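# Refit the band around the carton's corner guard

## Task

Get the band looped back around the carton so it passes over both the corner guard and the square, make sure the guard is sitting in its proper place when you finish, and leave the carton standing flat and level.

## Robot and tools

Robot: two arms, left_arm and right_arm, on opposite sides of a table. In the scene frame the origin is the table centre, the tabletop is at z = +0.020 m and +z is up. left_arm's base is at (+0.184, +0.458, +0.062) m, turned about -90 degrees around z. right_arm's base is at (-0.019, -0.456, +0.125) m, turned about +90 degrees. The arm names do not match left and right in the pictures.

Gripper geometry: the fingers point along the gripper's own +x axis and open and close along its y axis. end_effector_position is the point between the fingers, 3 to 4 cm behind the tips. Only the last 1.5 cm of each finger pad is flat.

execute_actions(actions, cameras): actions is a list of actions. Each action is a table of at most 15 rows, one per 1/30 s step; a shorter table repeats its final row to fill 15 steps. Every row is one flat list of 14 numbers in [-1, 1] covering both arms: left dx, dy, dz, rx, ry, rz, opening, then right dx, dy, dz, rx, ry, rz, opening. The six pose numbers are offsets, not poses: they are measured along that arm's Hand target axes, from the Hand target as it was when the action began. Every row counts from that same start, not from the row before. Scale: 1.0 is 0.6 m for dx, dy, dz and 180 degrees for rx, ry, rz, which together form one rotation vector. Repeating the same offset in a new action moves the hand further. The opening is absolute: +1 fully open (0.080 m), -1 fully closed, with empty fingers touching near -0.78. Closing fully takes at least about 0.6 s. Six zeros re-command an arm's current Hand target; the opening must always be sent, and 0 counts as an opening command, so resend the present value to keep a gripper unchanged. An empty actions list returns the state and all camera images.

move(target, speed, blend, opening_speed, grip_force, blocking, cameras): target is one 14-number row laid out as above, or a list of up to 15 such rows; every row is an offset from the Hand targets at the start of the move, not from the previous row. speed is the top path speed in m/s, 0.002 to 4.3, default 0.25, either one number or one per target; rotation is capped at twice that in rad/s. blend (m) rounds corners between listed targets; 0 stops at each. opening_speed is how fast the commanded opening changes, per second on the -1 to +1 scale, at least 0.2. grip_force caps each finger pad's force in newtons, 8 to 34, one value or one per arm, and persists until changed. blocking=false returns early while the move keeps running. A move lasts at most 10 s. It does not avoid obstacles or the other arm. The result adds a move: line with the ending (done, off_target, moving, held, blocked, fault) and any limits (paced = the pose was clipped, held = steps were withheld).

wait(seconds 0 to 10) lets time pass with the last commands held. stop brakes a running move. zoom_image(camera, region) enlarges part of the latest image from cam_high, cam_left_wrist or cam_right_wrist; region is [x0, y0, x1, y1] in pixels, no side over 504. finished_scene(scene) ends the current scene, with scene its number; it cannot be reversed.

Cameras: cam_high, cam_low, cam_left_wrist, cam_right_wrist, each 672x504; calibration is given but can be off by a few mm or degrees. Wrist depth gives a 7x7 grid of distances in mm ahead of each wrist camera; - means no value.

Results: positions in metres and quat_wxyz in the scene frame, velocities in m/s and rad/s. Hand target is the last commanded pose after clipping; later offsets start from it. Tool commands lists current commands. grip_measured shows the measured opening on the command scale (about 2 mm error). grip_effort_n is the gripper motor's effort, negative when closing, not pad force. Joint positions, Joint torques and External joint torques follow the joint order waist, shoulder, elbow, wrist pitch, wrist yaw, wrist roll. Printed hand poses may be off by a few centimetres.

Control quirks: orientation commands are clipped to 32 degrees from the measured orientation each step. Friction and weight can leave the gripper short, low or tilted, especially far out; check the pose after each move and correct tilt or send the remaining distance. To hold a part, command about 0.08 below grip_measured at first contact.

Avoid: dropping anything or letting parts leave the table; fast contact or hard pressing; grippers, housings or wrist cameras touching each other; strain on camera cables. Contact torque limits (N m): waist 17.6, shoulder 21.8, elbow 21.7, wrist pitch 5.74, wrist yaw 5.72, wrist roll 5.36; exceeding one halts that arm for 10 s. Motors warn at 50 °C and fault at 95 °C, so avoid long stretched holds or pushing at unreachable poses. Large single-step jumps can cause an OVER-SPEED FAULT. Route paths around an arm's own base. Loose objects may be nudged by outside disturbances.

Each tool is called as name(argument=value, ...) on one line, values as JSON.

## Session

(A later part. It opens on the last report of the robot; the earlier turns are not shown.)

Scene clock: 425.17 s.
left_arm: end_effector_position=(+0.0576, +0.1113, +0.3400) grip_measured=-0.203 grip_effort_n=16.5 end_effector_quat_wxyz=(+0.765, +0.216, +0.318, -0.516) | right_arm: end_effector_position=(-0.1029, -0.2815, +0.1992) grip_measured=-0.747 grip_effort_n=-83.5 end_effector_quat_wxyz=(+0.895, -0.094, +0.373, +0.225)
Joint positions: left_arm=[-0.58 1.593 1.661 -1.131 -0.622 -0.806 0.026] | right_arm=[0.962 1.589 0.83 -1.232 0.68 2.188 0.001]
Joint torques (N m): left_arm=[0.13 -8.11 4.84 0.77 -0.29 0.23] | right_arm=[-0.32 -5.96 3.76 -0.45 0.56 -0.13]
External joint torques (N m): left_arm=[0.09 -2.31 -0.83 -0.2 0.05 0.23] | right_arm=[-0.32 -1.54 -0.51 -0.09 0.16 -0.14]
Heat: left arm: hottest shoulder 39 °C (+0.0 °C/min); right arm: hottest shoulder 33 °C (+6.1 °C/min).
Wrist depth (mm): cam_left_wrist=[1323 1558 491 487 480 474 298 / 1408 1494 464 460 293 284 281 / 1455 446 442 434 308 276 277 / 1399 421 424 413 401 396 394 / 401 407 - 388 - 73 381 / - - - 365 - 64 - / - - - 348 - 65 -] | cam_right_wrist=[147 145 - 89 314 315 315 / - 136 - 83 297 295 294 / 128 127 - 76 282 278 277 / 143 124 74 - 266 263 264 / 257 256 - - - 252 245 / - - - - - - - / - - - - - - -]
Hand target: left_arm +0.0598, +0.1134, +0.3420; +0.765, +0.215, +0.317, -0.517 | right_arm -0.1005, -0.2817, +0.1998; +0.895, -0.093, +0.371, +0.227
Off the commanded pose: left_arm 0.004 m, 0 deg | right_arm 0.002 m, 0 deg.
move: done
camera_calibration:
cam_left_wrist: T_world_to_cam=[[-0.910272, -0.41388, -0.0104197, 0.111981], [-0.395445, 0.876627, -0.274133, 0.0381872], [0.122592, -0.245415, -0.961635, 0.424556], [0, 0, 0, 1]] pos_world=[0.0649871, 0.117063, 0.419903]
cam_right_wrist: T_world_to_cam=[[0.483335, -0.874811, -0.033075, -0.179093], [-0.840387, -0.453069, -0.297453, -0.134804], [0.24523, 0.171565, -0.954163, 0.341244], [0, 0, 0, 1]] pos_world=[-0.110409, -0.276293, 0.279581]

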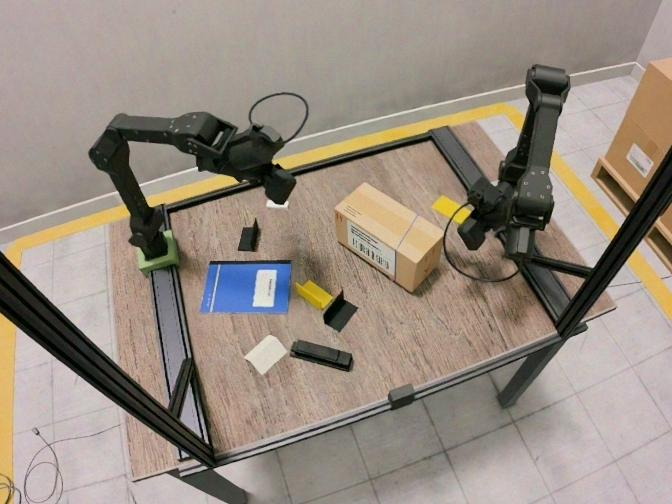

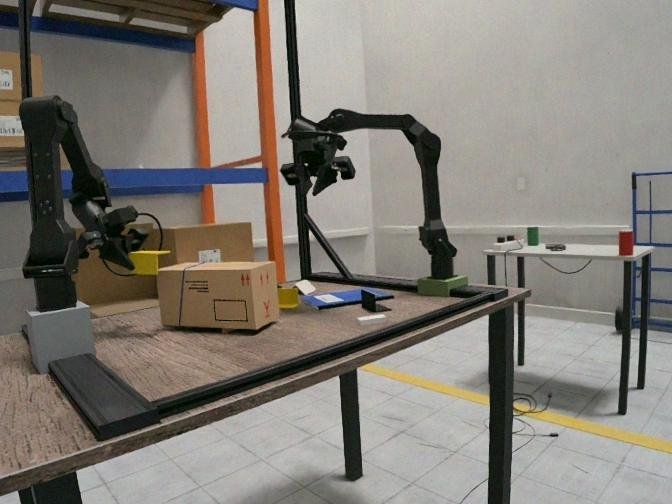

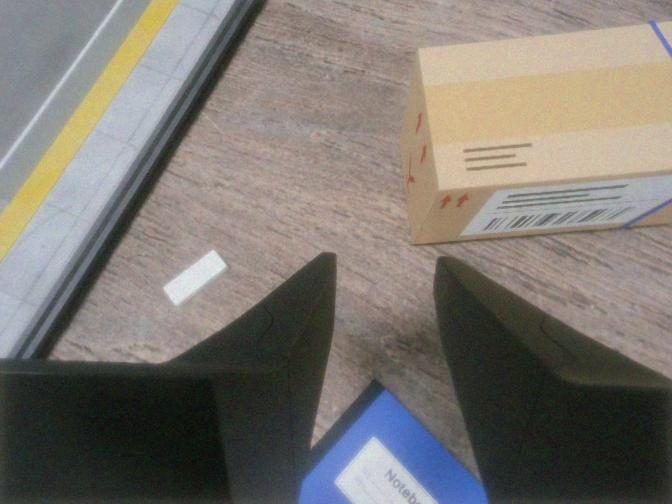

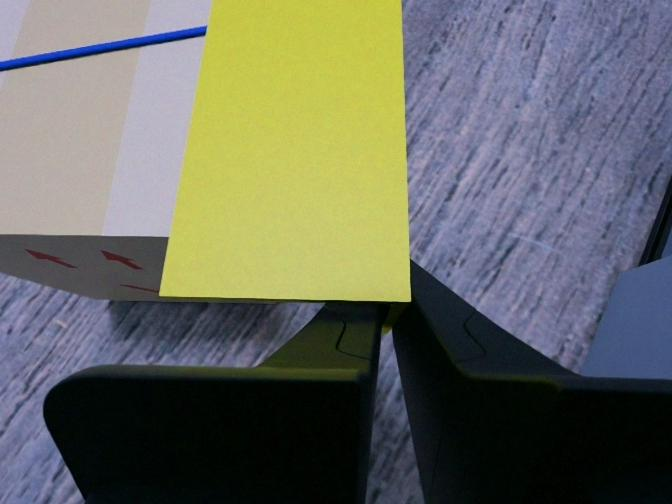

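move(target=[0,0,0,0,0,0,-0.2,0.0365,0.075,-0.0165,0,0,0,-1], cameras=["cam_low","cam_right_wrist","cam_high"], speed=0.08)

zoom_image(camera="cam_low", region=[130, 230, 250, 320])

zoom_image(camera="cam_high", region=[380, 180, 480, 280])

Scene clock: 438.77 s.
left_arm: end_effector_position=(+0.0576, +0.1113, +0.3400) grip_measured=-0.203 grip_effort_n=17.0 end_effector_quat_wxyz=(+0.765, +0.216, +0.318, -0.516) | right_arm: end_effector_position=(-0.1130, -0.2411, +0.1770) grip_measured=-0.747 grip_effort_n=-83.5 end_effector_quat_wxyz=(+0.895, -0.095, +0.373, +0.226)
Joint positions: left_arm=[-0.58 1.593 1.661 -1.131 -0.622 -0.806 0.026] | right_arm=[0.852 1.733 0.897 -1.068 0.72 2.053 0.001]
Joint torques (N m): left_arm=[0.19 -8.09 4.76 0.73 -0.32 0.24] | right_arm=[-0.38 -4.68 5.68 -0.26 0.58 -0.15]
External joint torques (N m): left_arm=[0.16 -2.21 -0.94 -0.23 0.02 0.23] | right_arm=[-0.37 0.71 1.51 -0.03 0.16 -0.15]
Heat: left arm: hottest shoulder 39 °C (+0.0 °C/min); right arm: hottest elbow 32 °C (+0.0 °C/min).
Wrist depth (mm): cam_left_wrist=[1347 1615 487 489 482 473 297 / 1455 1515 463 459 294 284 282 / 1436 444 439 433 308 277 277 / 1390 422 424 414 402 397 394 / 402 409 - 388 - 73 383 / - - - 364 - 64 - / - - - 348 - 65 -] | cam_right_wrist=[115 115 - 89 287 285 282 / - 108 - 83 271 267 266 / - 102 - 76 254 253 252 / - - 74 - 241 240 239 / 233 229 - - - 229 227 / - - - - - - - / - - - - - - -]
Hand target: left_arm +0.0598, +0.1134, +0.3420; +0.765, +0.215, +0.317, -0.517 | right_arm -0.1145, -0.2381, +0.1774; +0.895, -0.093, +0.371, +0.227
Off the commanded pose: left_arm 0.004 m, 0 deg | right_arm 0.003 m, 0 deg.
move: done
camera_calibration:
cam_right_wrist: T_world_to_cam=[[0.484146, -0.874403, -0.0319711, -0.139558], [-0.839914, -0.454188, -0.297081, -0.131931], [0.245248, 0.170684, -0.954317, 0.31545], [0, 0, 0, 1]] pos_world=[-0.120608, -0.235794, 0.257383]
Images, in order (width x height): cam_high 672x504, cam_low 672x504, cam_right_wrist 672x504.

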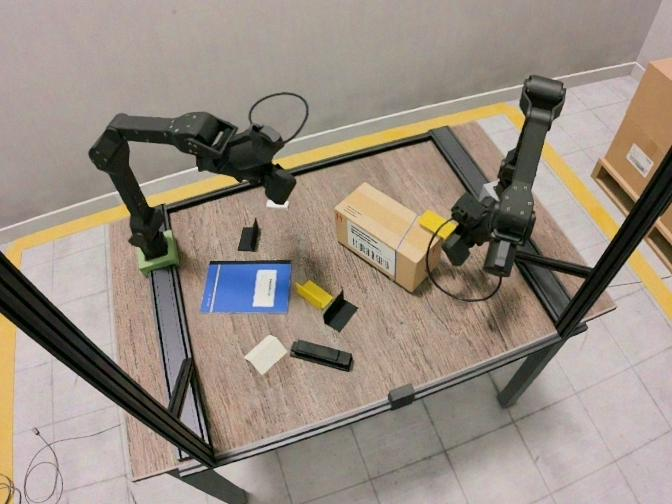

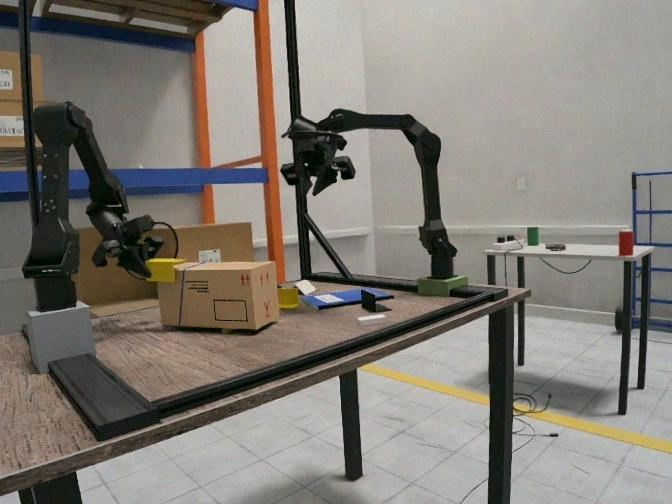

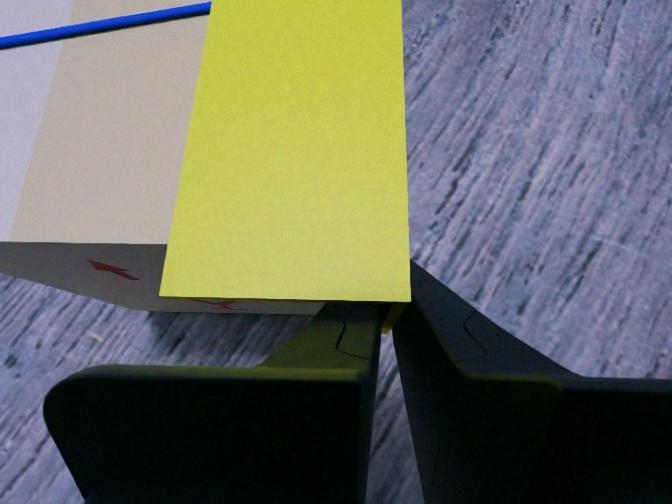

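Scaled by 4.200 from the camera's 672x504 image, which has a finer 960x720 frame.

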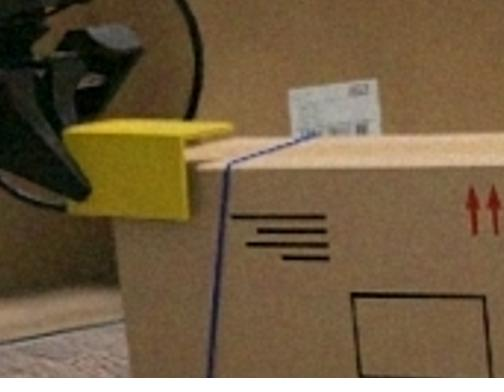

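Scaled by 5.040 from the camera's 672x504 image, which has a finer 960x720 frame.

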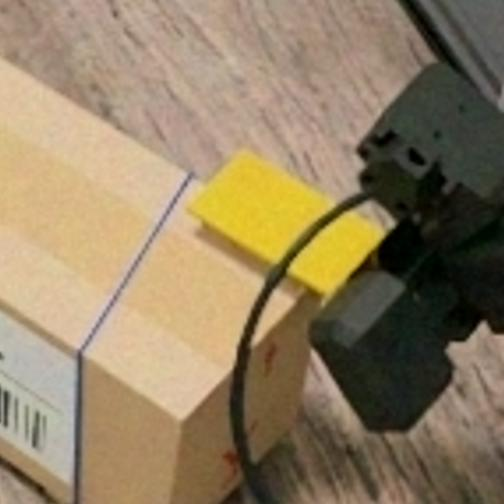

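move(target=[[0,0,0,0,0,0,-0.2,0.0118,0.0067,-0.0118,0,0,0,-1],[0,0,0,0,0,0,-0.2,0.0188,0.0067,-0.0188,0,0,0,-1]], cameras=["cam_low","cam_right_wrist","cam_high"], speed=0.04)

zoom_image(camera="cam_low", region=[130, 230, 250, 320])

zoom_image(camera="cam_high", region=[380, 180, 480, 280])

Scene clock: 444.33 s.
left_arm: end_effector_position=(+0.0576, +0.1113, +0.3400) grip_measured=-0.203 grip_effort_n=16.5 end_effector_quat_wxyz=(+0.765, +0.216, +0.318, -0.516) | right_arm: end_effector_position=(-0.1184, -0.2344, +0.1633) grip_measured=-0.747 grip_effort_n=-83.5 end_effector_quat_wxyz=(+0.893, -0.089, +0.377, +0.228)
Joint positions: left_arm=[-0.58 1.593 1.661 -1.131 -0.622 -0.806 0.026] | right_arm=[0.846 1.783 0.897 -0.999 0.722 2.046 0.001]
Joint torques (N m): left_arm=[0.03 -8.21 4.75 0.76 -0.27 0.22] | right_arm=[-0.32 -4.91 4.04 -0.22 0.57 -0.12]
External joint torques (N m): left_arm=[0.04 -2.41 -0.92 -0.2 0.06 0.22] | right_arm=[-0.3 0.73 -0.06 -0.04 0.15 -0.12]
Heat: left arm: hottest shoulder 39 °C (+0.0 °C/min); right arm: hottest elbow 32 °C (-1.0 °C/min).
Wrist depth (mm): cam_left_wrist=[1270 1627 485 486 481 474 297 / 1426 1536 462 459 293 285 281 / 1464 440 438 437 306 276 278 / 1364 421 421 414 402 398 396 / 406 407 - 389 - 73 380 / - - - 365 - 64 - / - - - 348 - 65 -] | cam_right_wrist=[- 99 - 88 267 265 264 / - 93 - - 252 250 247 / - 88 - 76 239 238 233 / - 75 74 - 226 223 222 / 220 219 220 - - 214 212 / - - - - - - - / - - - - - - -]
Hand target: left_arm +0.0598, +0.1134, +0.3420; +0.765, +0.215, +0.317, -0.517 | right_arm -0.1164, -0.2345, +0.1615; +0.895, -0.093, +0.371, +0.227
Off the commanded pose: left_arm 0.004 m, 0 deg | right_arm 0.003 m, 1 deg.
move: done
camera_calibration:
cam_right_wrist: T_world_to_cam=[[0.48364, -0.87407, -0.0457561, -0.129291], [-0.84306, -0.451156, -0.29276, -0.137819], [0.23525, 0.180166, -0.95509, 0.303682], [0, 0, 0, 1]] pos_world=[-0.125101, -0.2299, 0.24378]
Images, in order (width x height): cam_high 672x504, cam_low 672x504, cam_right_wrist 672x504.

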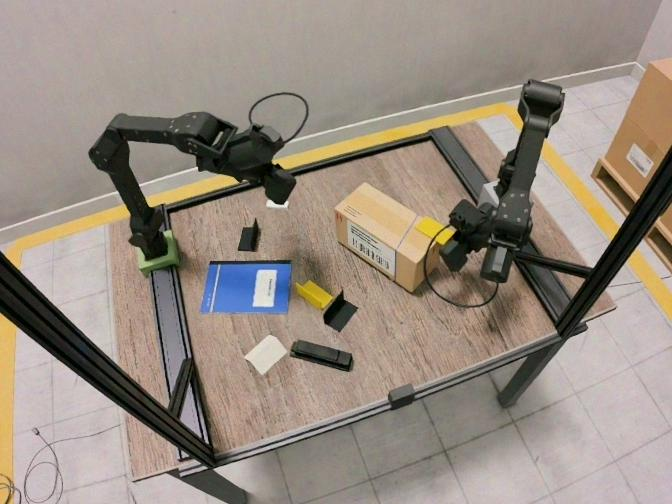

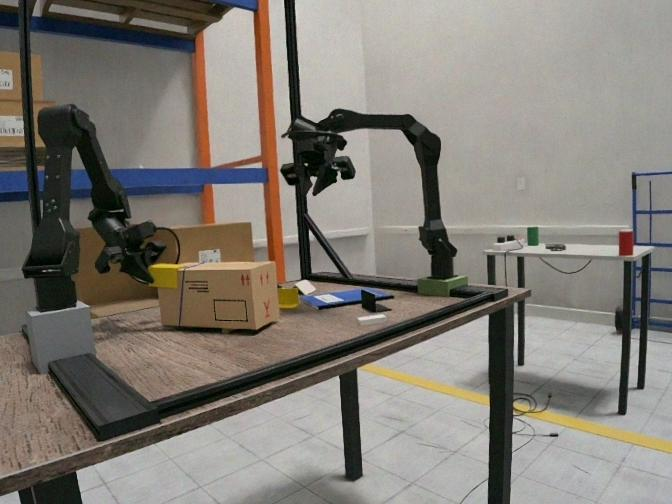

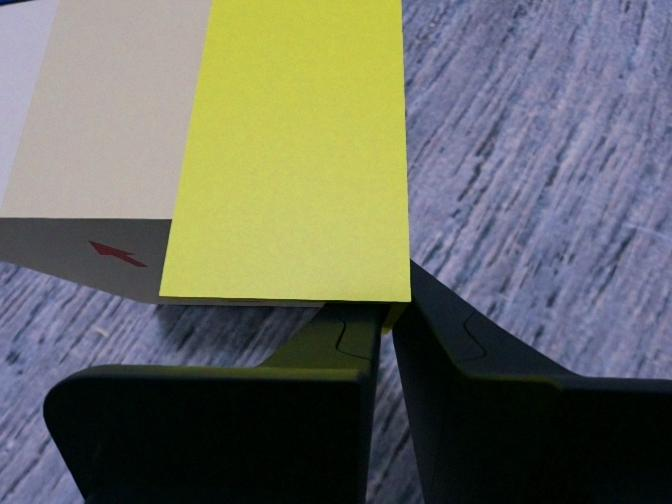

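Scaled by 4.200 from the camera's 672x504 image, which has a finer 960x720 frame.

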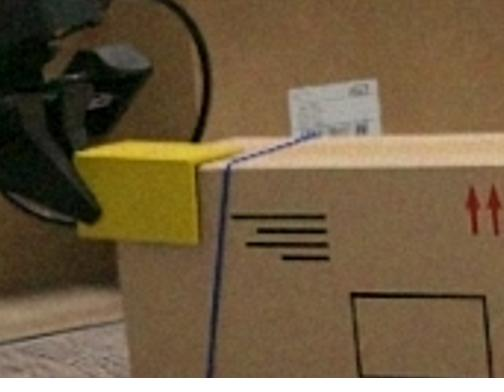

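Scaled by 5.040 from the camera's 672x504 image, which has a finer 960x720 frame.

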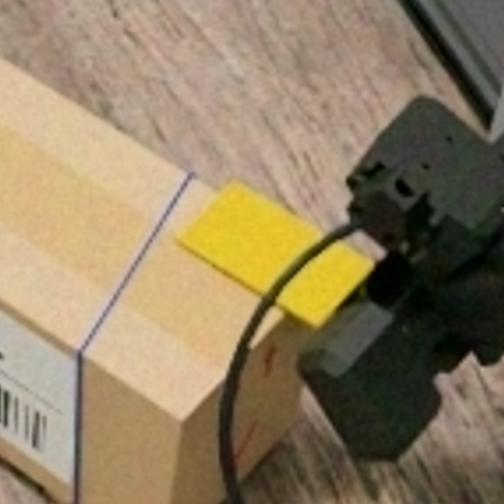

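move(target=[[0,0,0,0,0,0,-0.2,0.0022,0,-0.0022,0,0,0,-1],[0,0,0,0,0,0,-0.2,0.0022,0,-0.0022,0,0,0,-0.55]], cameras=["cam_low","cam_right_wrist","cam_high"], speed=0.04)

zoom_image(camera="cam_low", region=[130, 230, 250, 320])

zoom_image(camera="cam_high", region=[380, 180, 480, 280])

Scene clock: 449.60 s.
left_arm: end_effector_position=(+0.0576, +0.1113, +0.3400) grip_measured=-0.203 grip_effort_n=16.5 end_effector_quat_wxyz=(+0.765, +0.216, +0.318, -0.516) | right_arm: end_effector_position=(-0.1191, -0.2336, +0.1619) grip_measured=-0.555 grip_effort_n=18.8 end_effector_quat_wxyz=(+0.893, -0.088, +0.377, +0.228)
Joint positions: left_arm=[-0.58 1.593 1.661 -1.131 -0.622 -0.806 0.026] | right_arm=[0.846 1.788 0.897 -0.991 0.723 2.046 0.01]
Joint torques (N m): left_arm=[0 -8.15 4.74 0.79 -0.27 0.24] | right_arm=[-0.33 -4.92 3.69 -0.23 0.56 -0.12]
External joint torques (N m): left_arm=[-0.01 -2.33 -0.97 -0.19 0.07 0.24] | right_arm=[-0.33 0.73 -0.35 -0.03 0.14 -0.12]
Heat: left arm: hottest shoulder 39 °C (+0.0 °C/min); right arm: hottest elbow 31 °C (-1.0 °C/min).
Wrist depth (mm): cam_left_wrist=[1331 1569 499 488 479 475 296 / 1436 1536 463 459 294 284 282 / 1445 439 440 435 306 276 277 / 1381 416 425 414 401 397 394 / 407 407 - 387 - 73 379 / - - - 365 - 64 - / - - - 347 - 65 -] | cam_right_wrist=[- 97 94 92 264 262 260 / - 90 - 86 250 247 245 / - - - 81 235 235 232 / - 78 78 - 225 221 222 / 219 218 182 - - 214 209 / - - - - - - - / - - - 194 - - -]
Hand target: left_arm +0.0598, +0.1134, +0.3420; +0.765, +0.215, +0.317, -0.517 | right_arm -0.1164, -0.2345, +0.1596; +0.895, -0.093, +0.371, +0.227
Off the commanded pose: left_arm 0.004 m, 0 deg | right_arm 0.004 m, 1 deg.
move: done
camera_calibration:
cam_right_wrist: T_world_to_cam=[[0.483657, -0.873895, -0.0488327, -0.127754], [-0.843603, -0.45057, -0.292097, -0.138559], [0.233259, 0.18247, -0.955141, 0.302667], [0, 0, 0, 1]] pos_world=[-0.125699, -0.229302, 0.242378]
Images, in order (width x height): cam_high 672x504, cam_low 672x504, cam_right_wrist 672x504.

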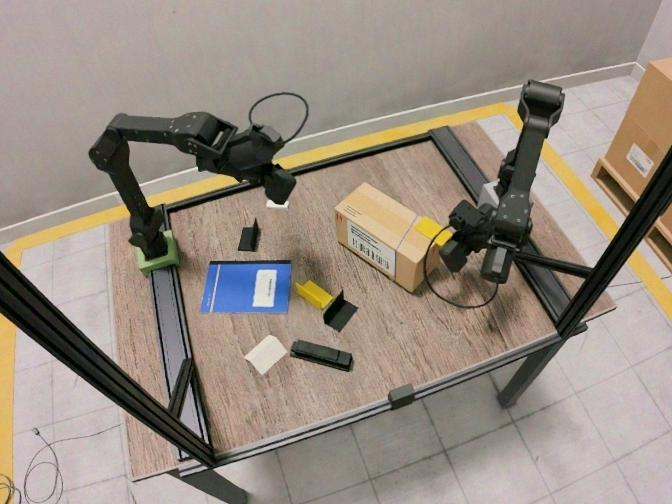

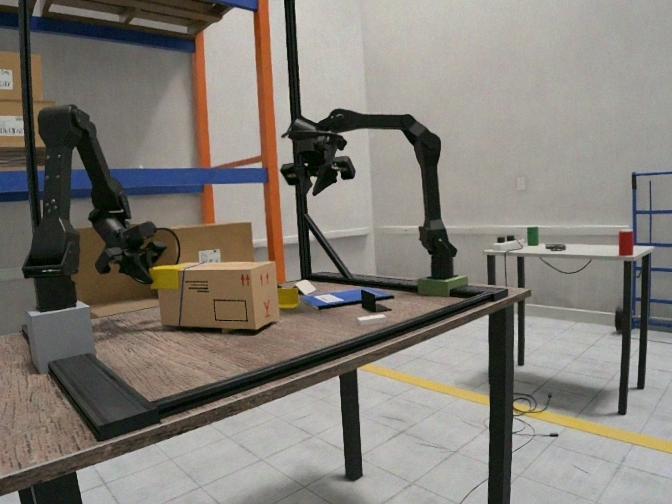

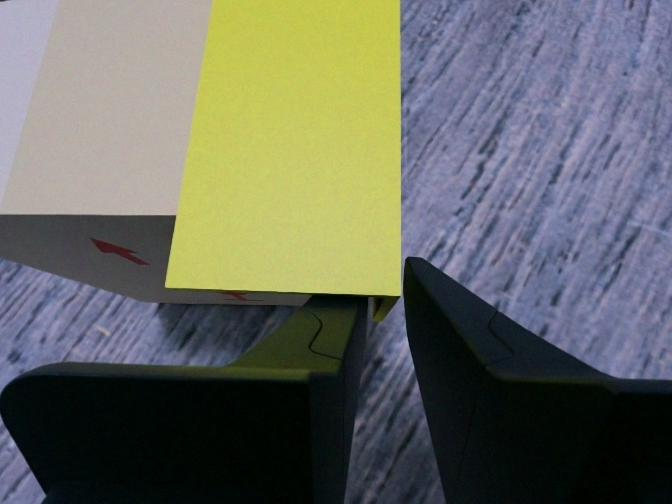

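Scaled by 4.200 from the camera's 672x504 image, which has a finer 960x720 frame.

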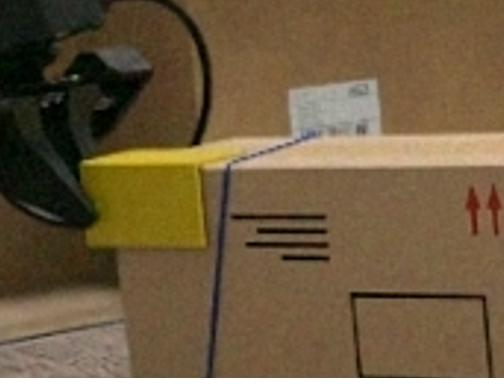

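Scaled by 5.040 from the camera's 672x504 image, which has a finer 960x720 frame.

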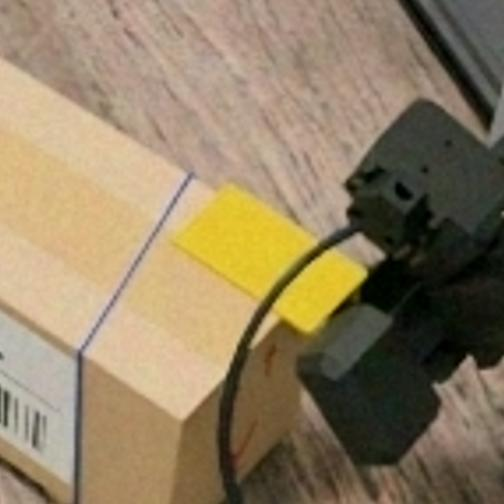

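move(target=[[0,0,0,0,0,0,-0.2,-0.03,0,-0.03,0,0,0,-0.55],[0,0,0,0,0,0,-0.2,-0.03,0,-0.03,0,0,0,-1],[0,0,0,0,0,0,-0.2,-0.0441,0,-0.0159,0,0,0,-1]], cameras=["cam_low","cam_right_wrist"], speed=0.06)

zoom_image(camera="cam_low", region=[130, 230, 250, 320])

Scene clock: 457.53 s.
left_arm: end_effector_position=(+0.0576, +0.1113, +0.3400) grip_measured=-0.203 grip_effort_n=16.5 end_effector_quat_wxyz=(+0.765, +0.216, +0.318, -0.516) | right_arm: end_effector_position=(-0.1355, -0.2485, +0.1678) grip_measured=-0.774 grip_effort_n=-18.4 end_effector_quat_wxyz=(+0.898, -0.102, +0.366, +0.224)
Joint positions: left_arm=[-0.58 1.593 1.661 -1.131 -0.622 -0.806 0.026] | right_arm=[0.931 1.83 0.96 -1.118 0.695 2.149 0]
Joint torques (N m): left_arm=[-0.07 -8.14 4.73 0.73 -0.26 0.23] | right_arm=[0.18 -7.67 5.35 -0.66 0.38 0.18]
External joint torques (N m): left_arm=[-0.07 -2.27 -0.99 -0.24 0.08 0.22] | right_arm=[0.16 -1.75 1.36 -0.32 -0.02 0.18]
Heat: left arm: hottest shoulder 39 °C (+0.0 °C/min); right arm: hottest elbow 31 °C (-1.0 °C/min).
Wrist depth (mm): cam_left_wrist=[1445 1592 485 486 480 475 296 / 1417 1547 461 459 293 284 281 / 1464 439 438 433 307 276 278 / 1381 419 422 414 402 399 394 / 401 405 - 387 - 73 380 / - - - 365 - 64 - / - - - 349 - 65 -] | cam_right_wrist=[103 103 - - 281 280 282 / - - - - 262 261 262 / - 114 - - 246 247 246 / 229 187 182 179 233 234 233 / 222 220 222 - - 223 222 / - - - - - - - / - - - - - - -]
Hand target: left_arm +0.0598, +0.1134, +0.3420; +0.765, +0.215, +0.317, -0.517 | right_arm -0.1387, -0.2467, +0.1716; +0.896, -0.093, +0.371, +0.227
Off the commanded pose: left_arm 0.004 m, 0 deg | right_arm 0.005 m, 1 deg.
move: done
camera_calibration:
cam_right_wrist: T_world_to_cam=[[0.486827, -0.873392, -0.0136472, -0.137826], [-0.833053, -0.45953, -0.307985, -0.155439], [0.26272, 0.161304, -0.951293, 0.312976], [0, 0, 0, 1]] pos_world=[-0.144617, -0.242289, 0.247978]
Images, in order (width x height): cam_low 672x504, cam_right_wrist 672x504.

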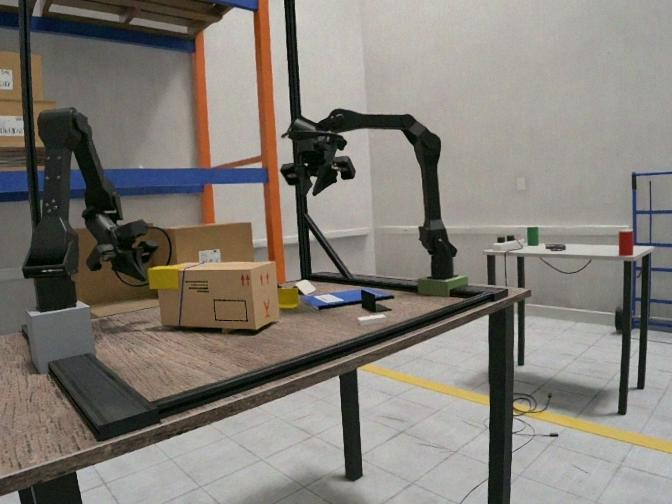

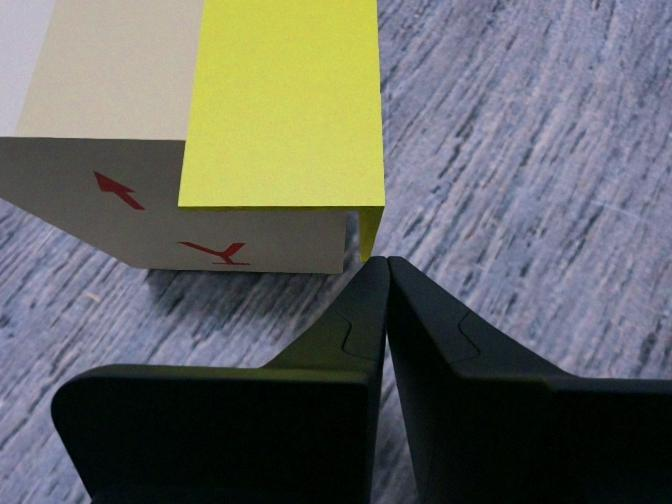

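Scaled by 4.200 from the camera's 672x504 image, which has a finer 960x720 frame.

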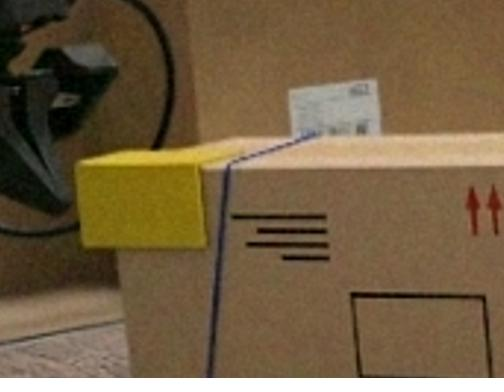

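move(target=[0,0,0,0,0,0,-0.2,0.028,0.003,0.028,0,0,0,-1], cameras=["cam_low","cam_right_wrist"], speed=0.04)

zoom_image(camera="cam_low", region=[130, 230, 250, 320])

Scene clock: 463.27 s.
left_arm: end_effector_position=(+0.0576, +0.1113, +0.3400) grip_measured=-0.203 grip_effort_n=16.5 end_effector_quat_wxyz=(+0.765, +0.216, +0.318, -0.516) | right_arm: end_effector_position=(-0.1216, -0.2338, +0.1700) grip_measured=-0.774 grip_effort_n=-18.4 end_effector_quat_wxyz=(+0.895, -0.095, +0.374, +0.226)
Joint positions: left_arm=[-0.58 1.593 1.661 -1.131 -0.622 -0.806 0.026] | right_arm=[0.852 1.787 0.931 -1.047 0.719 2.052 0]
Joint torques (N m): left_arm=[0.05 -8 4.8 0.78 -0.28 0.22] | right_arm=[-0.53 -7.48 3.49 -0.23 0.64 -0.13]
External joint torques (N m): left_arm=[0.05 -2.12 -0.93 -0.2 0.06 0.21] | right_arm=[-0.52 -1.73 -0.64 0 0.22 -0.13]
Heat: left arm: hottest shoulder 39 °C (+0.0 °C/min); right arm: hottest elbow 31 °C (-2.0 °C/min).
Wrist depth (mm): cam_left_wrist=[1339 1592 494 487 480 471 296 / 1390 1515 464 460 294 285 281 / 1436 443 438 432 307 276 277 / 1390 422 423 415 400 397 395 / 409 407 - 389 - 73 382 / - - - 365 - 64 - / - - - 348 - 65 -] | cam_right_wrist=[106 105 104 102 277 277 276 / - - 95 - 261 260 258 / - - - - 247 246 244 / - 137 135 116 235 233 230 / 227 222 224 - - 223 219 / - - - - - - - / - - - - - - -]
Hand target: left_arm +0.0598, +0.1134, +0.3420; +0.765, +0.215, +0.317, -0.517 | right_arm -0.1187, -0.2337, +0.1716; +0.895, -0.093, +0.372, +0.227
Off the commanded pose: left_arm 0.004 m, 0 deg | right_arm 0.003 m, 0 deg.
move: done
camera_calibration:
cam_right_wrist: T_world_to_cam=[[0.484727, -0.874095, -0.0315832, -0.129149], [-0.839898, -0.455075, -0.295767, -0.138316], [0.244156, 0.169893, -0.954738, 0.309377], [0, 0, 0, 1]] pos_world=[-0.129106, -0.228394, 0.250386]
Images, in order (width x height): cam_low 672x504, cam_right_wrist 672x504.

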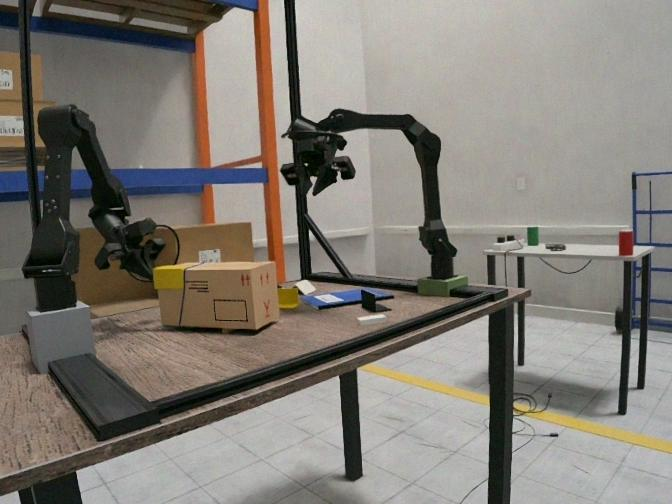

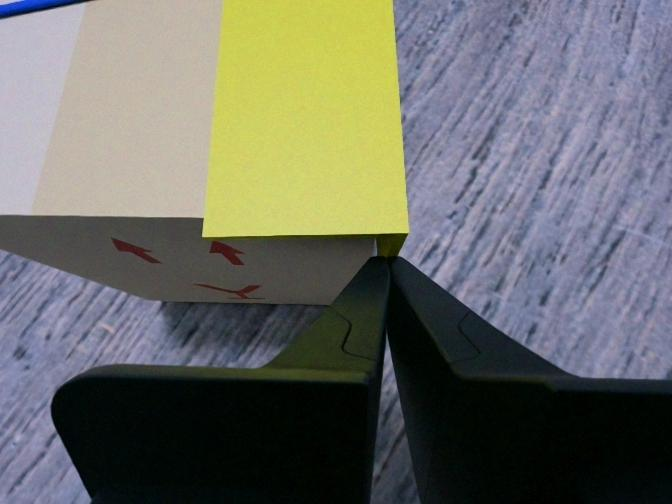

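Scaled by 4.200 from the camera's 672x504 image, which has a finer 960x720 frame.

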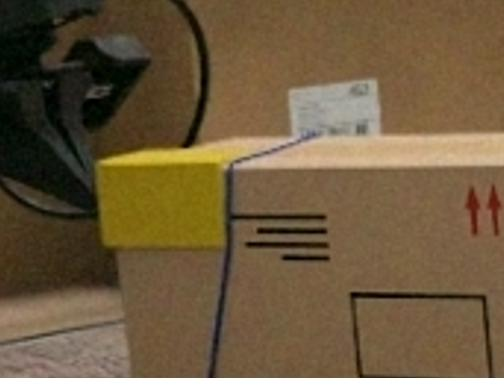

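move(target=[[0,0,0,0,0,0,-0.2,0.0085,0.002,0.0085,0,0,0,-1],[0,0,0,0,0,0,-0.2,-0.06,0.002,-0.02,0,0,0,-1]], cameras=["cam_low","cam_right_wrist"], speed=0.04)

zoom_image(camera="cam_low", region=[130, 230, 250, 320])

Scene clock: 471.20 s.
left_arm: end_effector_position=(+0.0576, +0.1113, +0.3400) grip_measured=-0.203 grip_effort_n=16.5 end_effector_quat_wxyz=(+0.765, +0.216, +0.318, -0.516) | right_arm: end_effector_position=(-0.1467, -0.2500, +0.1887) grip_measured=-0.774 grip_effort_n=-17.9 end_effector_quat_wxyz=(+0.895, -0.095, +0.371, +0.227)
Joint positions: left_arm=[-0.58 1.593 1.661 -1.131 -0.622 -0.806 0.026] | right_arm=[0.96 1.803 1.027 -1.214 0.684 2.184 0]
Joint torques (N m): left_arm=[0.08 -8.28 4.68 0.76 -0.25 0.22] | right_arm=[0.24 -5.17 5.64 -0.65 0.37 0.18]
External joint torques (N m): left_arm=[0.11 -2.43 -1.01 -0.21 0.08 0.22] | right_arm=[0.23 0.82 1.38 -0.29 -0.02 0.18]
Heat: left arm: hottest shoulder 39 °C (+0.0 °C/min); right arm: hottest elbow 30 °C (-4.1 °C/min).
Wrist depth (mm): cam_left_wrist=[1331 1592 486 486 482 472 296 / 1426 1525 463 458 294 285 281 / 1464 446 441 433 307 277 277 / 1381 420 420 414 400 399 393 / 405 406 - 388 - 73 383 / - - - 364 - 64 - / - - - 346 - 65 -] | cam_right_wrist=[132 130 132 - 302 300 300 / 124 123 122 117 286 283 282 / 151 139 147 145 268 267 266 / 258 251 222 216 255 252 251 / 244 243 246 - - 241 238 / - - - - - - - / - - - - - - -]
Hand target: left_arm +0.0598, +0.1134, +0.3420; +0.765, +0.215, +0.317, -0.517 | right_arm -0.1492, -0.2489, +0.1885; +0.895, -0.093, +0.371, +0.227
Off the commanded pose: left_arm 0.004 m, 0 deg | right_arm 0.003 m, 0 deg.
move: done
camera_calibration:
cam_right_wrist: T_world_to_cam=[[0.486672, -0.873008, -0.0317249, -0.12998], [-0.837743, -0.456102, -0.300262, -0.160295], [0.247662, 0.172707, -0.953329, 0.337063], [0, 0, 0, 1]] pos_world=[-0.154506, -0.244798, 0.269078]
Images, in order (width x height): cam_low 672x504, cam_right_wrist 672x504.

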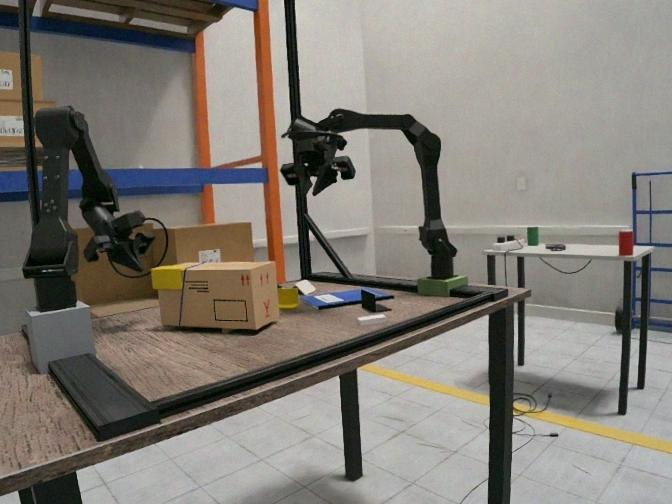

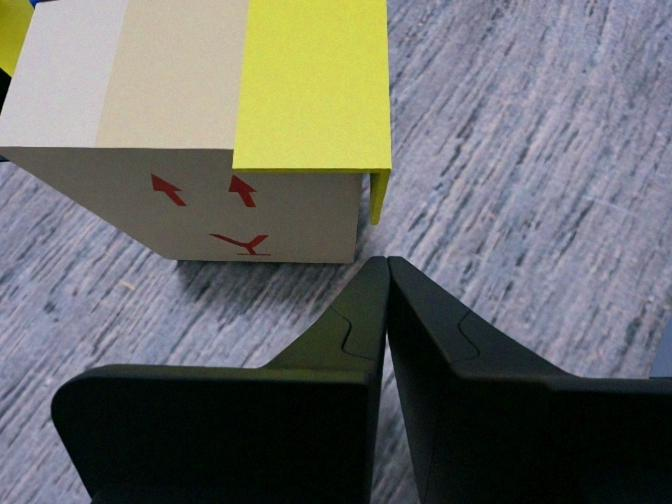

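Scaled by 4.200 from the camera's 672x504 image, which has a finer 960x720 frame.

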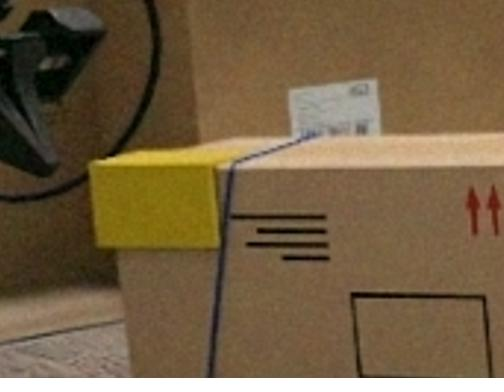

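move(target=[[0,0,0,0,0,0,-0.2,0.0558,-0.0052,-0.0122,0,0,0,-0.5],[0,0,0,0,0,0,-0.2,0.0795,-0.0052,0.0115,0,0,0,-0.5]], cameras=["cam_low","cam_right_wrist"], speed=0.06)

zoom_image(camera="cam_low", region=[130, 230, 250, 320])

Scene clock: 492.60 s.
left_arm: end_effector_position=(+0.0576, +0.1113, +0.3400) grip_measured=-0.203 grip_effort_n=16.5 end_effector_quat_wxyz=(+0.765, +0.216, +0.318, -0.516) | right_arm: end_effector_position=(-0.1168, -0.2339, +0.1581) grip_measured=-0.504 grip_effort_n=18.8 end_effector_quat_wxyz=(+0.894, -0.096, +0.374, +0.226)
Joint positions: left_arm=[-0.58 1.593 1.661 -1.131 -0.622 -0.806 0.026] | right_arm=[0.839 1.801 0.892 -0.983 0.722 2.033 0.012]
Joint torques (N m): left_arm=[0.06 -8.17 4.65 0.75 -0.29 0.24] | right_arm=[-0.68 -7.35 3.4 -0.09 0.7 -0.12]
External joint torques (N m): left_arm=[0.05 -2.3 -1.05 -0.21 0.05 0.24] | right_arm=[-0.66 -1.67 -0.56 0.12 0.28 -0.12]
Heat: left arm: hottest shoulder 39 °C (+0.0 °C/min); right arm: hottest elbow 30 °C (-2.0 °C/min).
Wrist depth (mm): cam_left_wrist=[1323 1592 485 488 482 474 296 / 1408 1558 464 460 293 284 281 / 1436 438 438 433 308 277 277 / 1408 422 419 416 401 398 396 / 402 403 - 389 - 73 380 / - - - 366 - 64 - / - - - 353 - 65 -] | cam_right_wrist=[- 92 - 85 262 260 260 / - 85 - - 247 246 245 / - - - 76 234 233 231 / - 122 117 - 221 220 219 / 213 213 - - - 212 209 / - - - 201 - - - / - - - 192 - - -]
Hand target: left_arm +0.0598, +0.1134, +0.3420; +0.765, +0.215, +0.317, -0.517 | right_arm -0.1138, -0.2331, +0.1597; +0.895, -0.093, +0.371, +0.227
Off the commanded pose: left_arm 0.004 m, 0 deg | right_arm 0.003 m, 0 deg.
move: done
camera_calibration:
cam_right_wrist: T_world_to_cam=[[0.486257, -0.873318, -0.0295069, -0.131893], [-0.839071, -0.457228, -0.294793, -0.138377], [0.243956, 0.168103, -0.955106, 0.296484], [0, 0, 0, 1]] pos_world=[-0.124304, -0.228294, 0.238489]
Images, in order (width x height): cam_low 672x504, cam_right_wrist 672x504.

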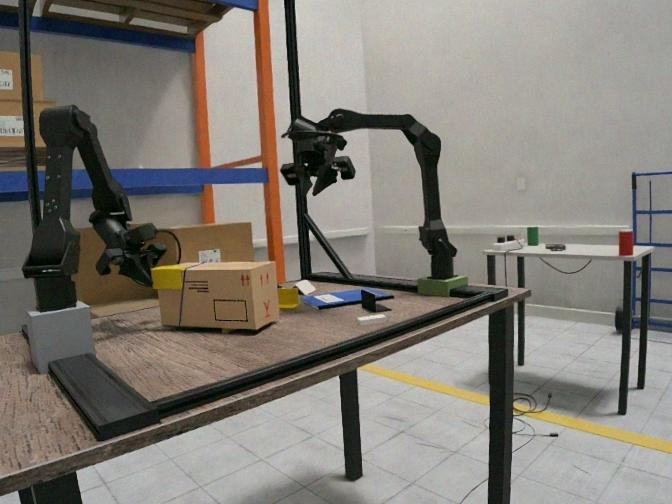

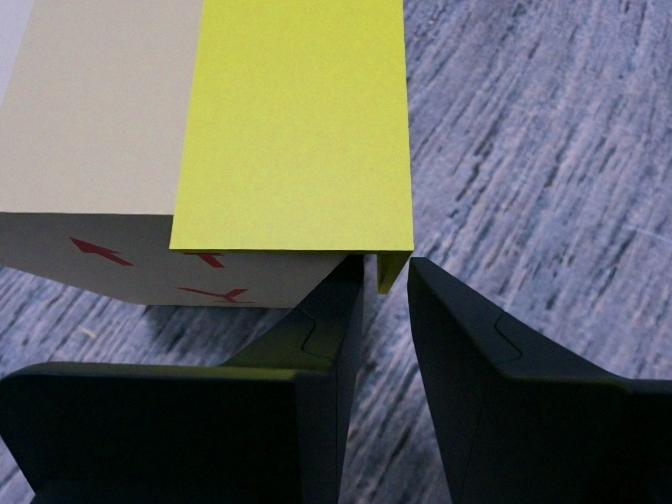

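Scaled by 4.200 from the camera's 672x504 image, which has a finer 960x720 frame.

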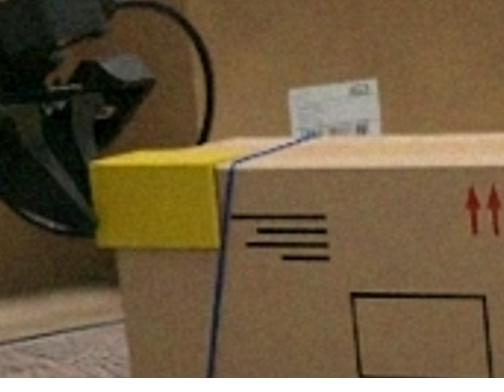

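move(target=[[0,0,0,0,0,0,-0.2,0.0059,0,0.0059,0,0,0,-0.5],[0,0,0,0,0,0,-0.2,0.0059,0,0.0059,0,0,0,-1],[0,0,0,0,0,0,-0.2,-0.0104,0,-0.0104,0,0,0,-1],[0,0,0,0,0,0,-0.2,-0.0104,0,-0.0104,0,0,0,-0.5],[0,0,0,0,0,0,-0.2,-0.035,0,-0.035,0,0,0,-0.5]], cameras=["cam_low","cam_right_wrist"], speed=0.05)

zoom_image(camera="cam_low", region=[130, 230, 250, 320])

Scene clock: 499.57 s.
left_arm: end_effector_position=(+0.0576, +0.1113, +0.3400) grip_measured=-0.203 grip_effort_n=16.5 end_effector_quat_wxyz=(+0.765, +0.216, +0.318, -0.516) | right_arm: end_effector_position=(-0.1375, -0.2484, +0.1601) grip_measured=-0.504 grip_effort_n=19.3 end_effector_quat_wxyz=(+0.895, -0.095, +0.371, +0.227)
Joint positions: left_arm=[-0.58 1.593 1.661 -1.131 -0.622 -0.806 0.026] | right_arm=[0.936 1.841 0.942 -1.073 0.694 2.154 0.012]
Joint torques (N m): left_arm=[0.11 -8.14 4.74 0.74 -0.25 0.25] | right_arm=[0.16 -5.1 5.3 -0.59 0.39 0.15]
External joint torques (N m): left_arm=[0.11 -2.25 -0.98 -0.24 0.09 0.25] | right_arm=[0.16 0.77 1.47 -0.25 0 0.15]
Heat: left arm: hottest shoulder 39 °C (+0.0 °C/min); right arm: hottest elbow 30 °C (-2.0 °C/min).
Wrist depth (mm): cam_left_wrist=[1262 1580 489 488 482 471 297 / 1436 1558 462 459 293 285 282 / 1445 443 440 435 307 276 277 / 1381 419 422 414 400 399 395 / 401 405 - 389 - 73 382 / - - - 364 - 64 - / - - - 347 - 65 -] | cam_right_wrist=[- 95 - - 268 265 264 / - 89 - - 252 250 249 / - 128 127 125 237 235 235 / 227 221 192 187 225 222 222 / 216 215 - - - 213 210 / - - - 203 - - - / - - - 193 - - -]
Hand target: left_arm +0.0598, +0.1134, +0.3420; +0.765, +0.215, +0.317, -0.517 | right_arm -0.1398, -0.2474, +0.1597; +0.895, -0.093, +0.371, +0.227
Off the commanded pose: left_arm 0.004 m, 0 deg | right_arm 0.003 m, 0 deg.
move: done
camera_calibration:
cam_right_wrist: T_world_to_cam=[[0.486642, -0.873011, -0.0321055, -0.133921], [-0.837827, -0.455989, -0.300199, -0.160575], [0.247438, 0.172988, -0.953336, 0.307322], [0, 0, 0, 1]] pos_world=[-0.145406, -0.243298, 0.240477]
Images, in order (width x height): cam_low 672x504, cam_right_wrist 672x504.

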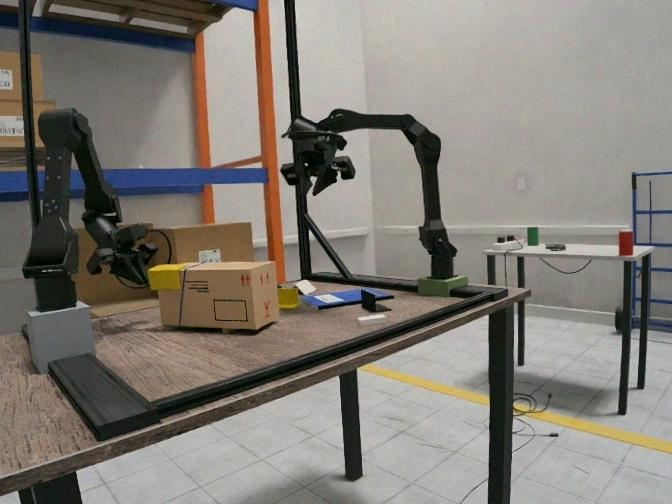

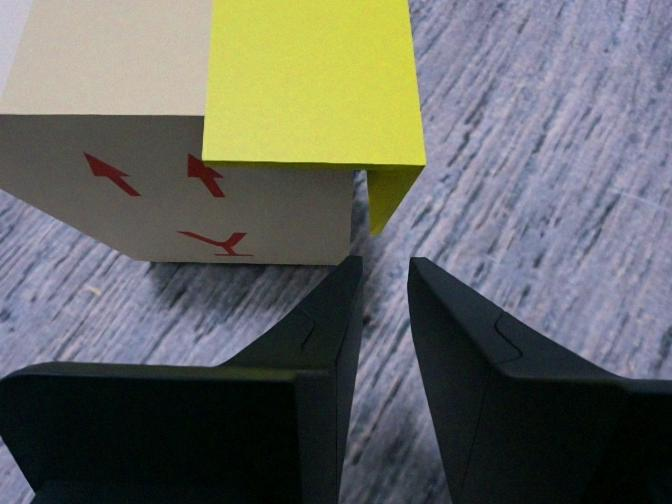

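Scaled by 4.200 from the camera's 672x504 image, which has a finer 960x720 frame.

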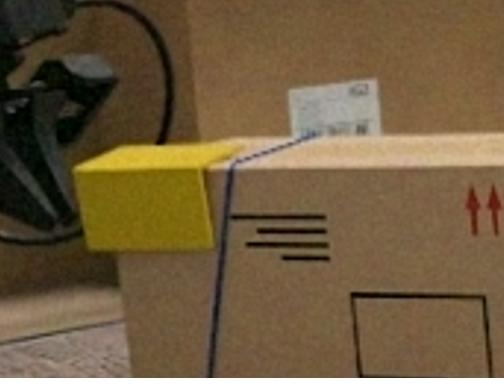

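move(target=[[0,0,0,0,0,0,-0.2,-0.15,0,0,0,0,0,-0.5],[0,0,0,0,0,0,-0.2,-0.1298,0.0535,0.2245,-0.1768,0,0.1768,-0.5],[0,0,0,0,0,0,-0.2,0.0537,-0.1323,0.2507,-0.3535,0,0.3535,-0.5]], cameras=["cam_low","cam_right_wrist"], speed=[0.1,0.3,0.3], blend=[0.01,0.04,0])

Scene clock: 512.67 s.
left_arm: end_effector_position=(+0.0576, +0.1113, +0.3400) grip_measured=-0.203 grip_effort_n=16.5 end_effector_quat_wxyz=(+0.765, +0.216, +0.318, -0.516) | right_arm: end_effector_position=(+0.0100, -0.2581, +0.2388) grip_measured=-0.504 grip_effort_n=18.8 end_effector_quat_wxyz=(+0.472, -0.329, +0.202, +0.793)
Joint positions: left_arm=[-0.58 1.593 1.661 -1.131 -0.622 -0.806 0.026] | right_arm=[-0.651 0.9 0.553 -0.843 -0.698 -1.001 0.012]
Joint torques (N m): left_arm=[0.12 -8.04 4.83 0.73 -0.31 0.24] | right_arm=[-0.29 -1.19 8.12 0.77 -0.59 -0.17]
External joint torques (N m): left_arm=[0.1 -2.1 -0.93 -0.25 0.03 0.24] | right_arm=[-0.3 0.26 2.03 -0.06 -0.17 -0.17]
Heat: left arm: hottest shoulder 39 °C (+0.0 °C/min); right arm: hottest elbow 31 °C (+0.0 °C/min).
Wrist depth (mm): cam_left_wrist=[- 1615 499 486 481 473 296 / 1494 1569 462 459 293 284 281 / 1455 441 440 433 308 277 278 / 1399 418 424 413 402 396 395 / 400 407 - 389 - 73 381 / - - - 365 - 65 - / - - - 347 - 65 -] | cam_right_wrist=[1547 385 201 196 192 188 185 / 368 362 186 185 180 177 175 / 344 339 - 172 175 172 169 / 326 321 314 255 276 270 287 / 307 305 - - - 289 281 / - - - - - - - / - - - 263 - - -]
Hand target: left_arm +0.0598, +0.1134, +0.3420; +0.765, +0.215, +0.317, -0.517 | right_arm +0.0116, -0.2558, +0.2431; +0.473, -0.328, +0.196, +0.794
Off the commanded pose: left_arm 0.004 m, 0 deg | right_arm 0.005 m, 1 deg.
move: done
camera_calibration:
cam_right_wrist: T_world_to_cam=[[0.874723, 0.482752, -0.0425404, 0.136889], [0.450529, -0.842389, -0.295643, -0.131446], [-0.178558, 0.23944, -0.954351, 0.369167], [0, 0, 0, 1]] pos_world=[0.0053979, -0.265206, 0.319277]
Images, in order (width x height): cam_low 672x504, cam_right_wrist 672x504.

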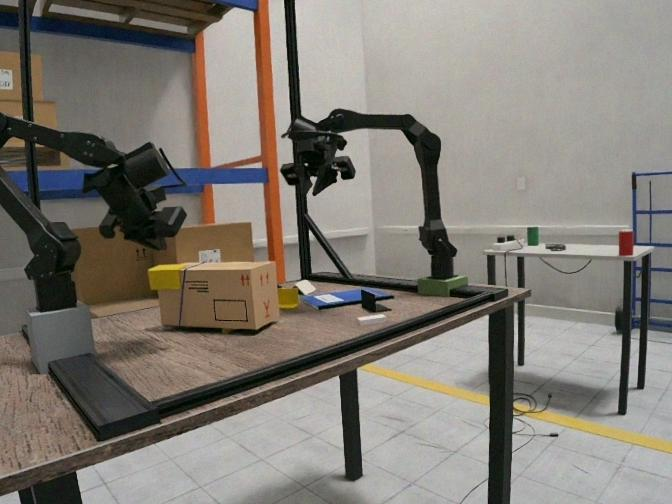

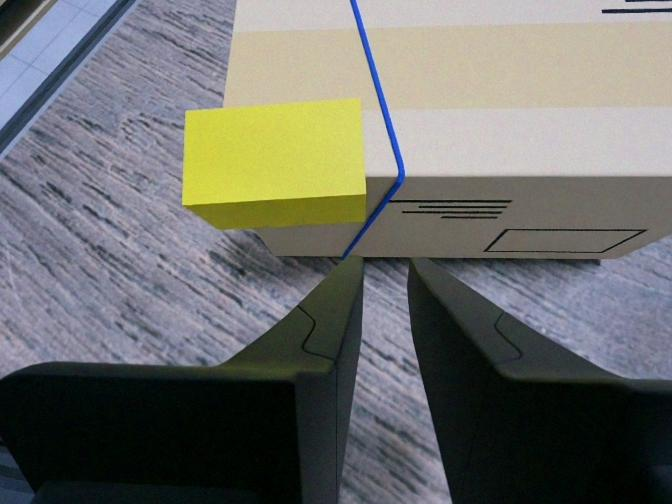

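move(target=[0,0,0,0,0,0,-0.2,0.1,-0.027,0.01,0,0,0,-0.4], cameras=["cam_right_wrist"], speed=0.12)

Scene clock: 517.97 s.
left_arm: end_effector_position=(+0.0576, +0.1113, +0.3400) grip_measured=-0.203 grip_effort_n=16.5 end_effector_quat_wxyz=(+0.765, +0.216, +0.318, -0.516) | right_arm: end_effector_position=(+0.0053, -0.2051, +0.2093) grip_measured=-0.404 grip_effort_n=18.8 end_effector_quat_wxyz=(+0.476, -0.328, +0.189, +0.794)
Joint positions: left_arm=[-0.58 1.593 1.661 -1.131 -0.622 -0.806 0.026] | right_arm=[-0.444 1.109 0.492 -0.406 -0.608 -0.771 0.017]
Joint torques (N m): left_arm=[0.13 -8.14 4.9 0.74 -0.28 0.23] | right_arm=[0.22 -2.27 5.36 1.31 -0.34 0.14]
External joint torques (N m): left_arm=[0.16 -2.26 -0.84 -0.24 0.06 0.23] | right_arm=[0.23 0.38 -0.6 0.26 -0.01 0.13]
Heat: left arm: hottest shoulder 39 °C (+0.0 °C/min); right arm: hottest elbow 32 °C (+1.0 °C/min).
Wrist depth (mm): cam_left_wrist=[1323 1651 492 487 480 473 295 / 1464 1504 463 462 294 284 281 / 1464 444 440 435 306 277 278 / 1390 420 422 413 403 399 396 / 404 407 - 388 - 73 382 / - - - 365 - 64 - / - - - 346 - 65 -] | cam_right_wrist=[351 341 161 159 156 155 153 / 328 156 152 147 147 146 143 / 314 143 136 140 138 137 136 / - - - 133 130 130 128 / 273 271 - - - 195 248 / - - - 248 - - - / - - - 237 - - -]
Hand target: left_arm +0.0598, +0.1134, +0.3420; +0.765, +0.215, +0.317, -0.517 | right_arm +0.0036, -0.2070, +0.2050; +0.473, -0.328, +0.196, +0.794
Off the commanded pose: left_arm 0.004 m, 0 deg | right_arm 0.005 m, 1 deg.
move: done
camera_calibration:
cam_right_wrist: T_world_to_cam=[[0.873586, 0.486273, -0.0196595, 0.110078], [0.457007, -0.833558, -0.310363, -0.0884985], [-0.167308, 0.262144, -0.950415, 0.331194], [0, 0, 0, 1]] pos_world=[-0.000307101, -0.214117, 0.289469]
Images, in order (width x height): cam_right_wrist 672x504.

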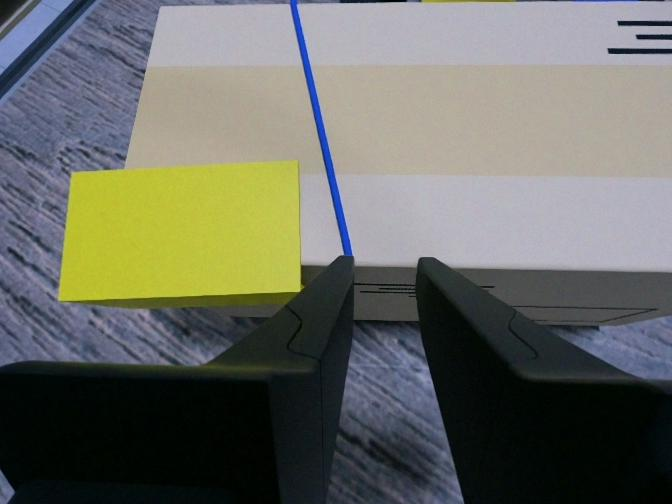

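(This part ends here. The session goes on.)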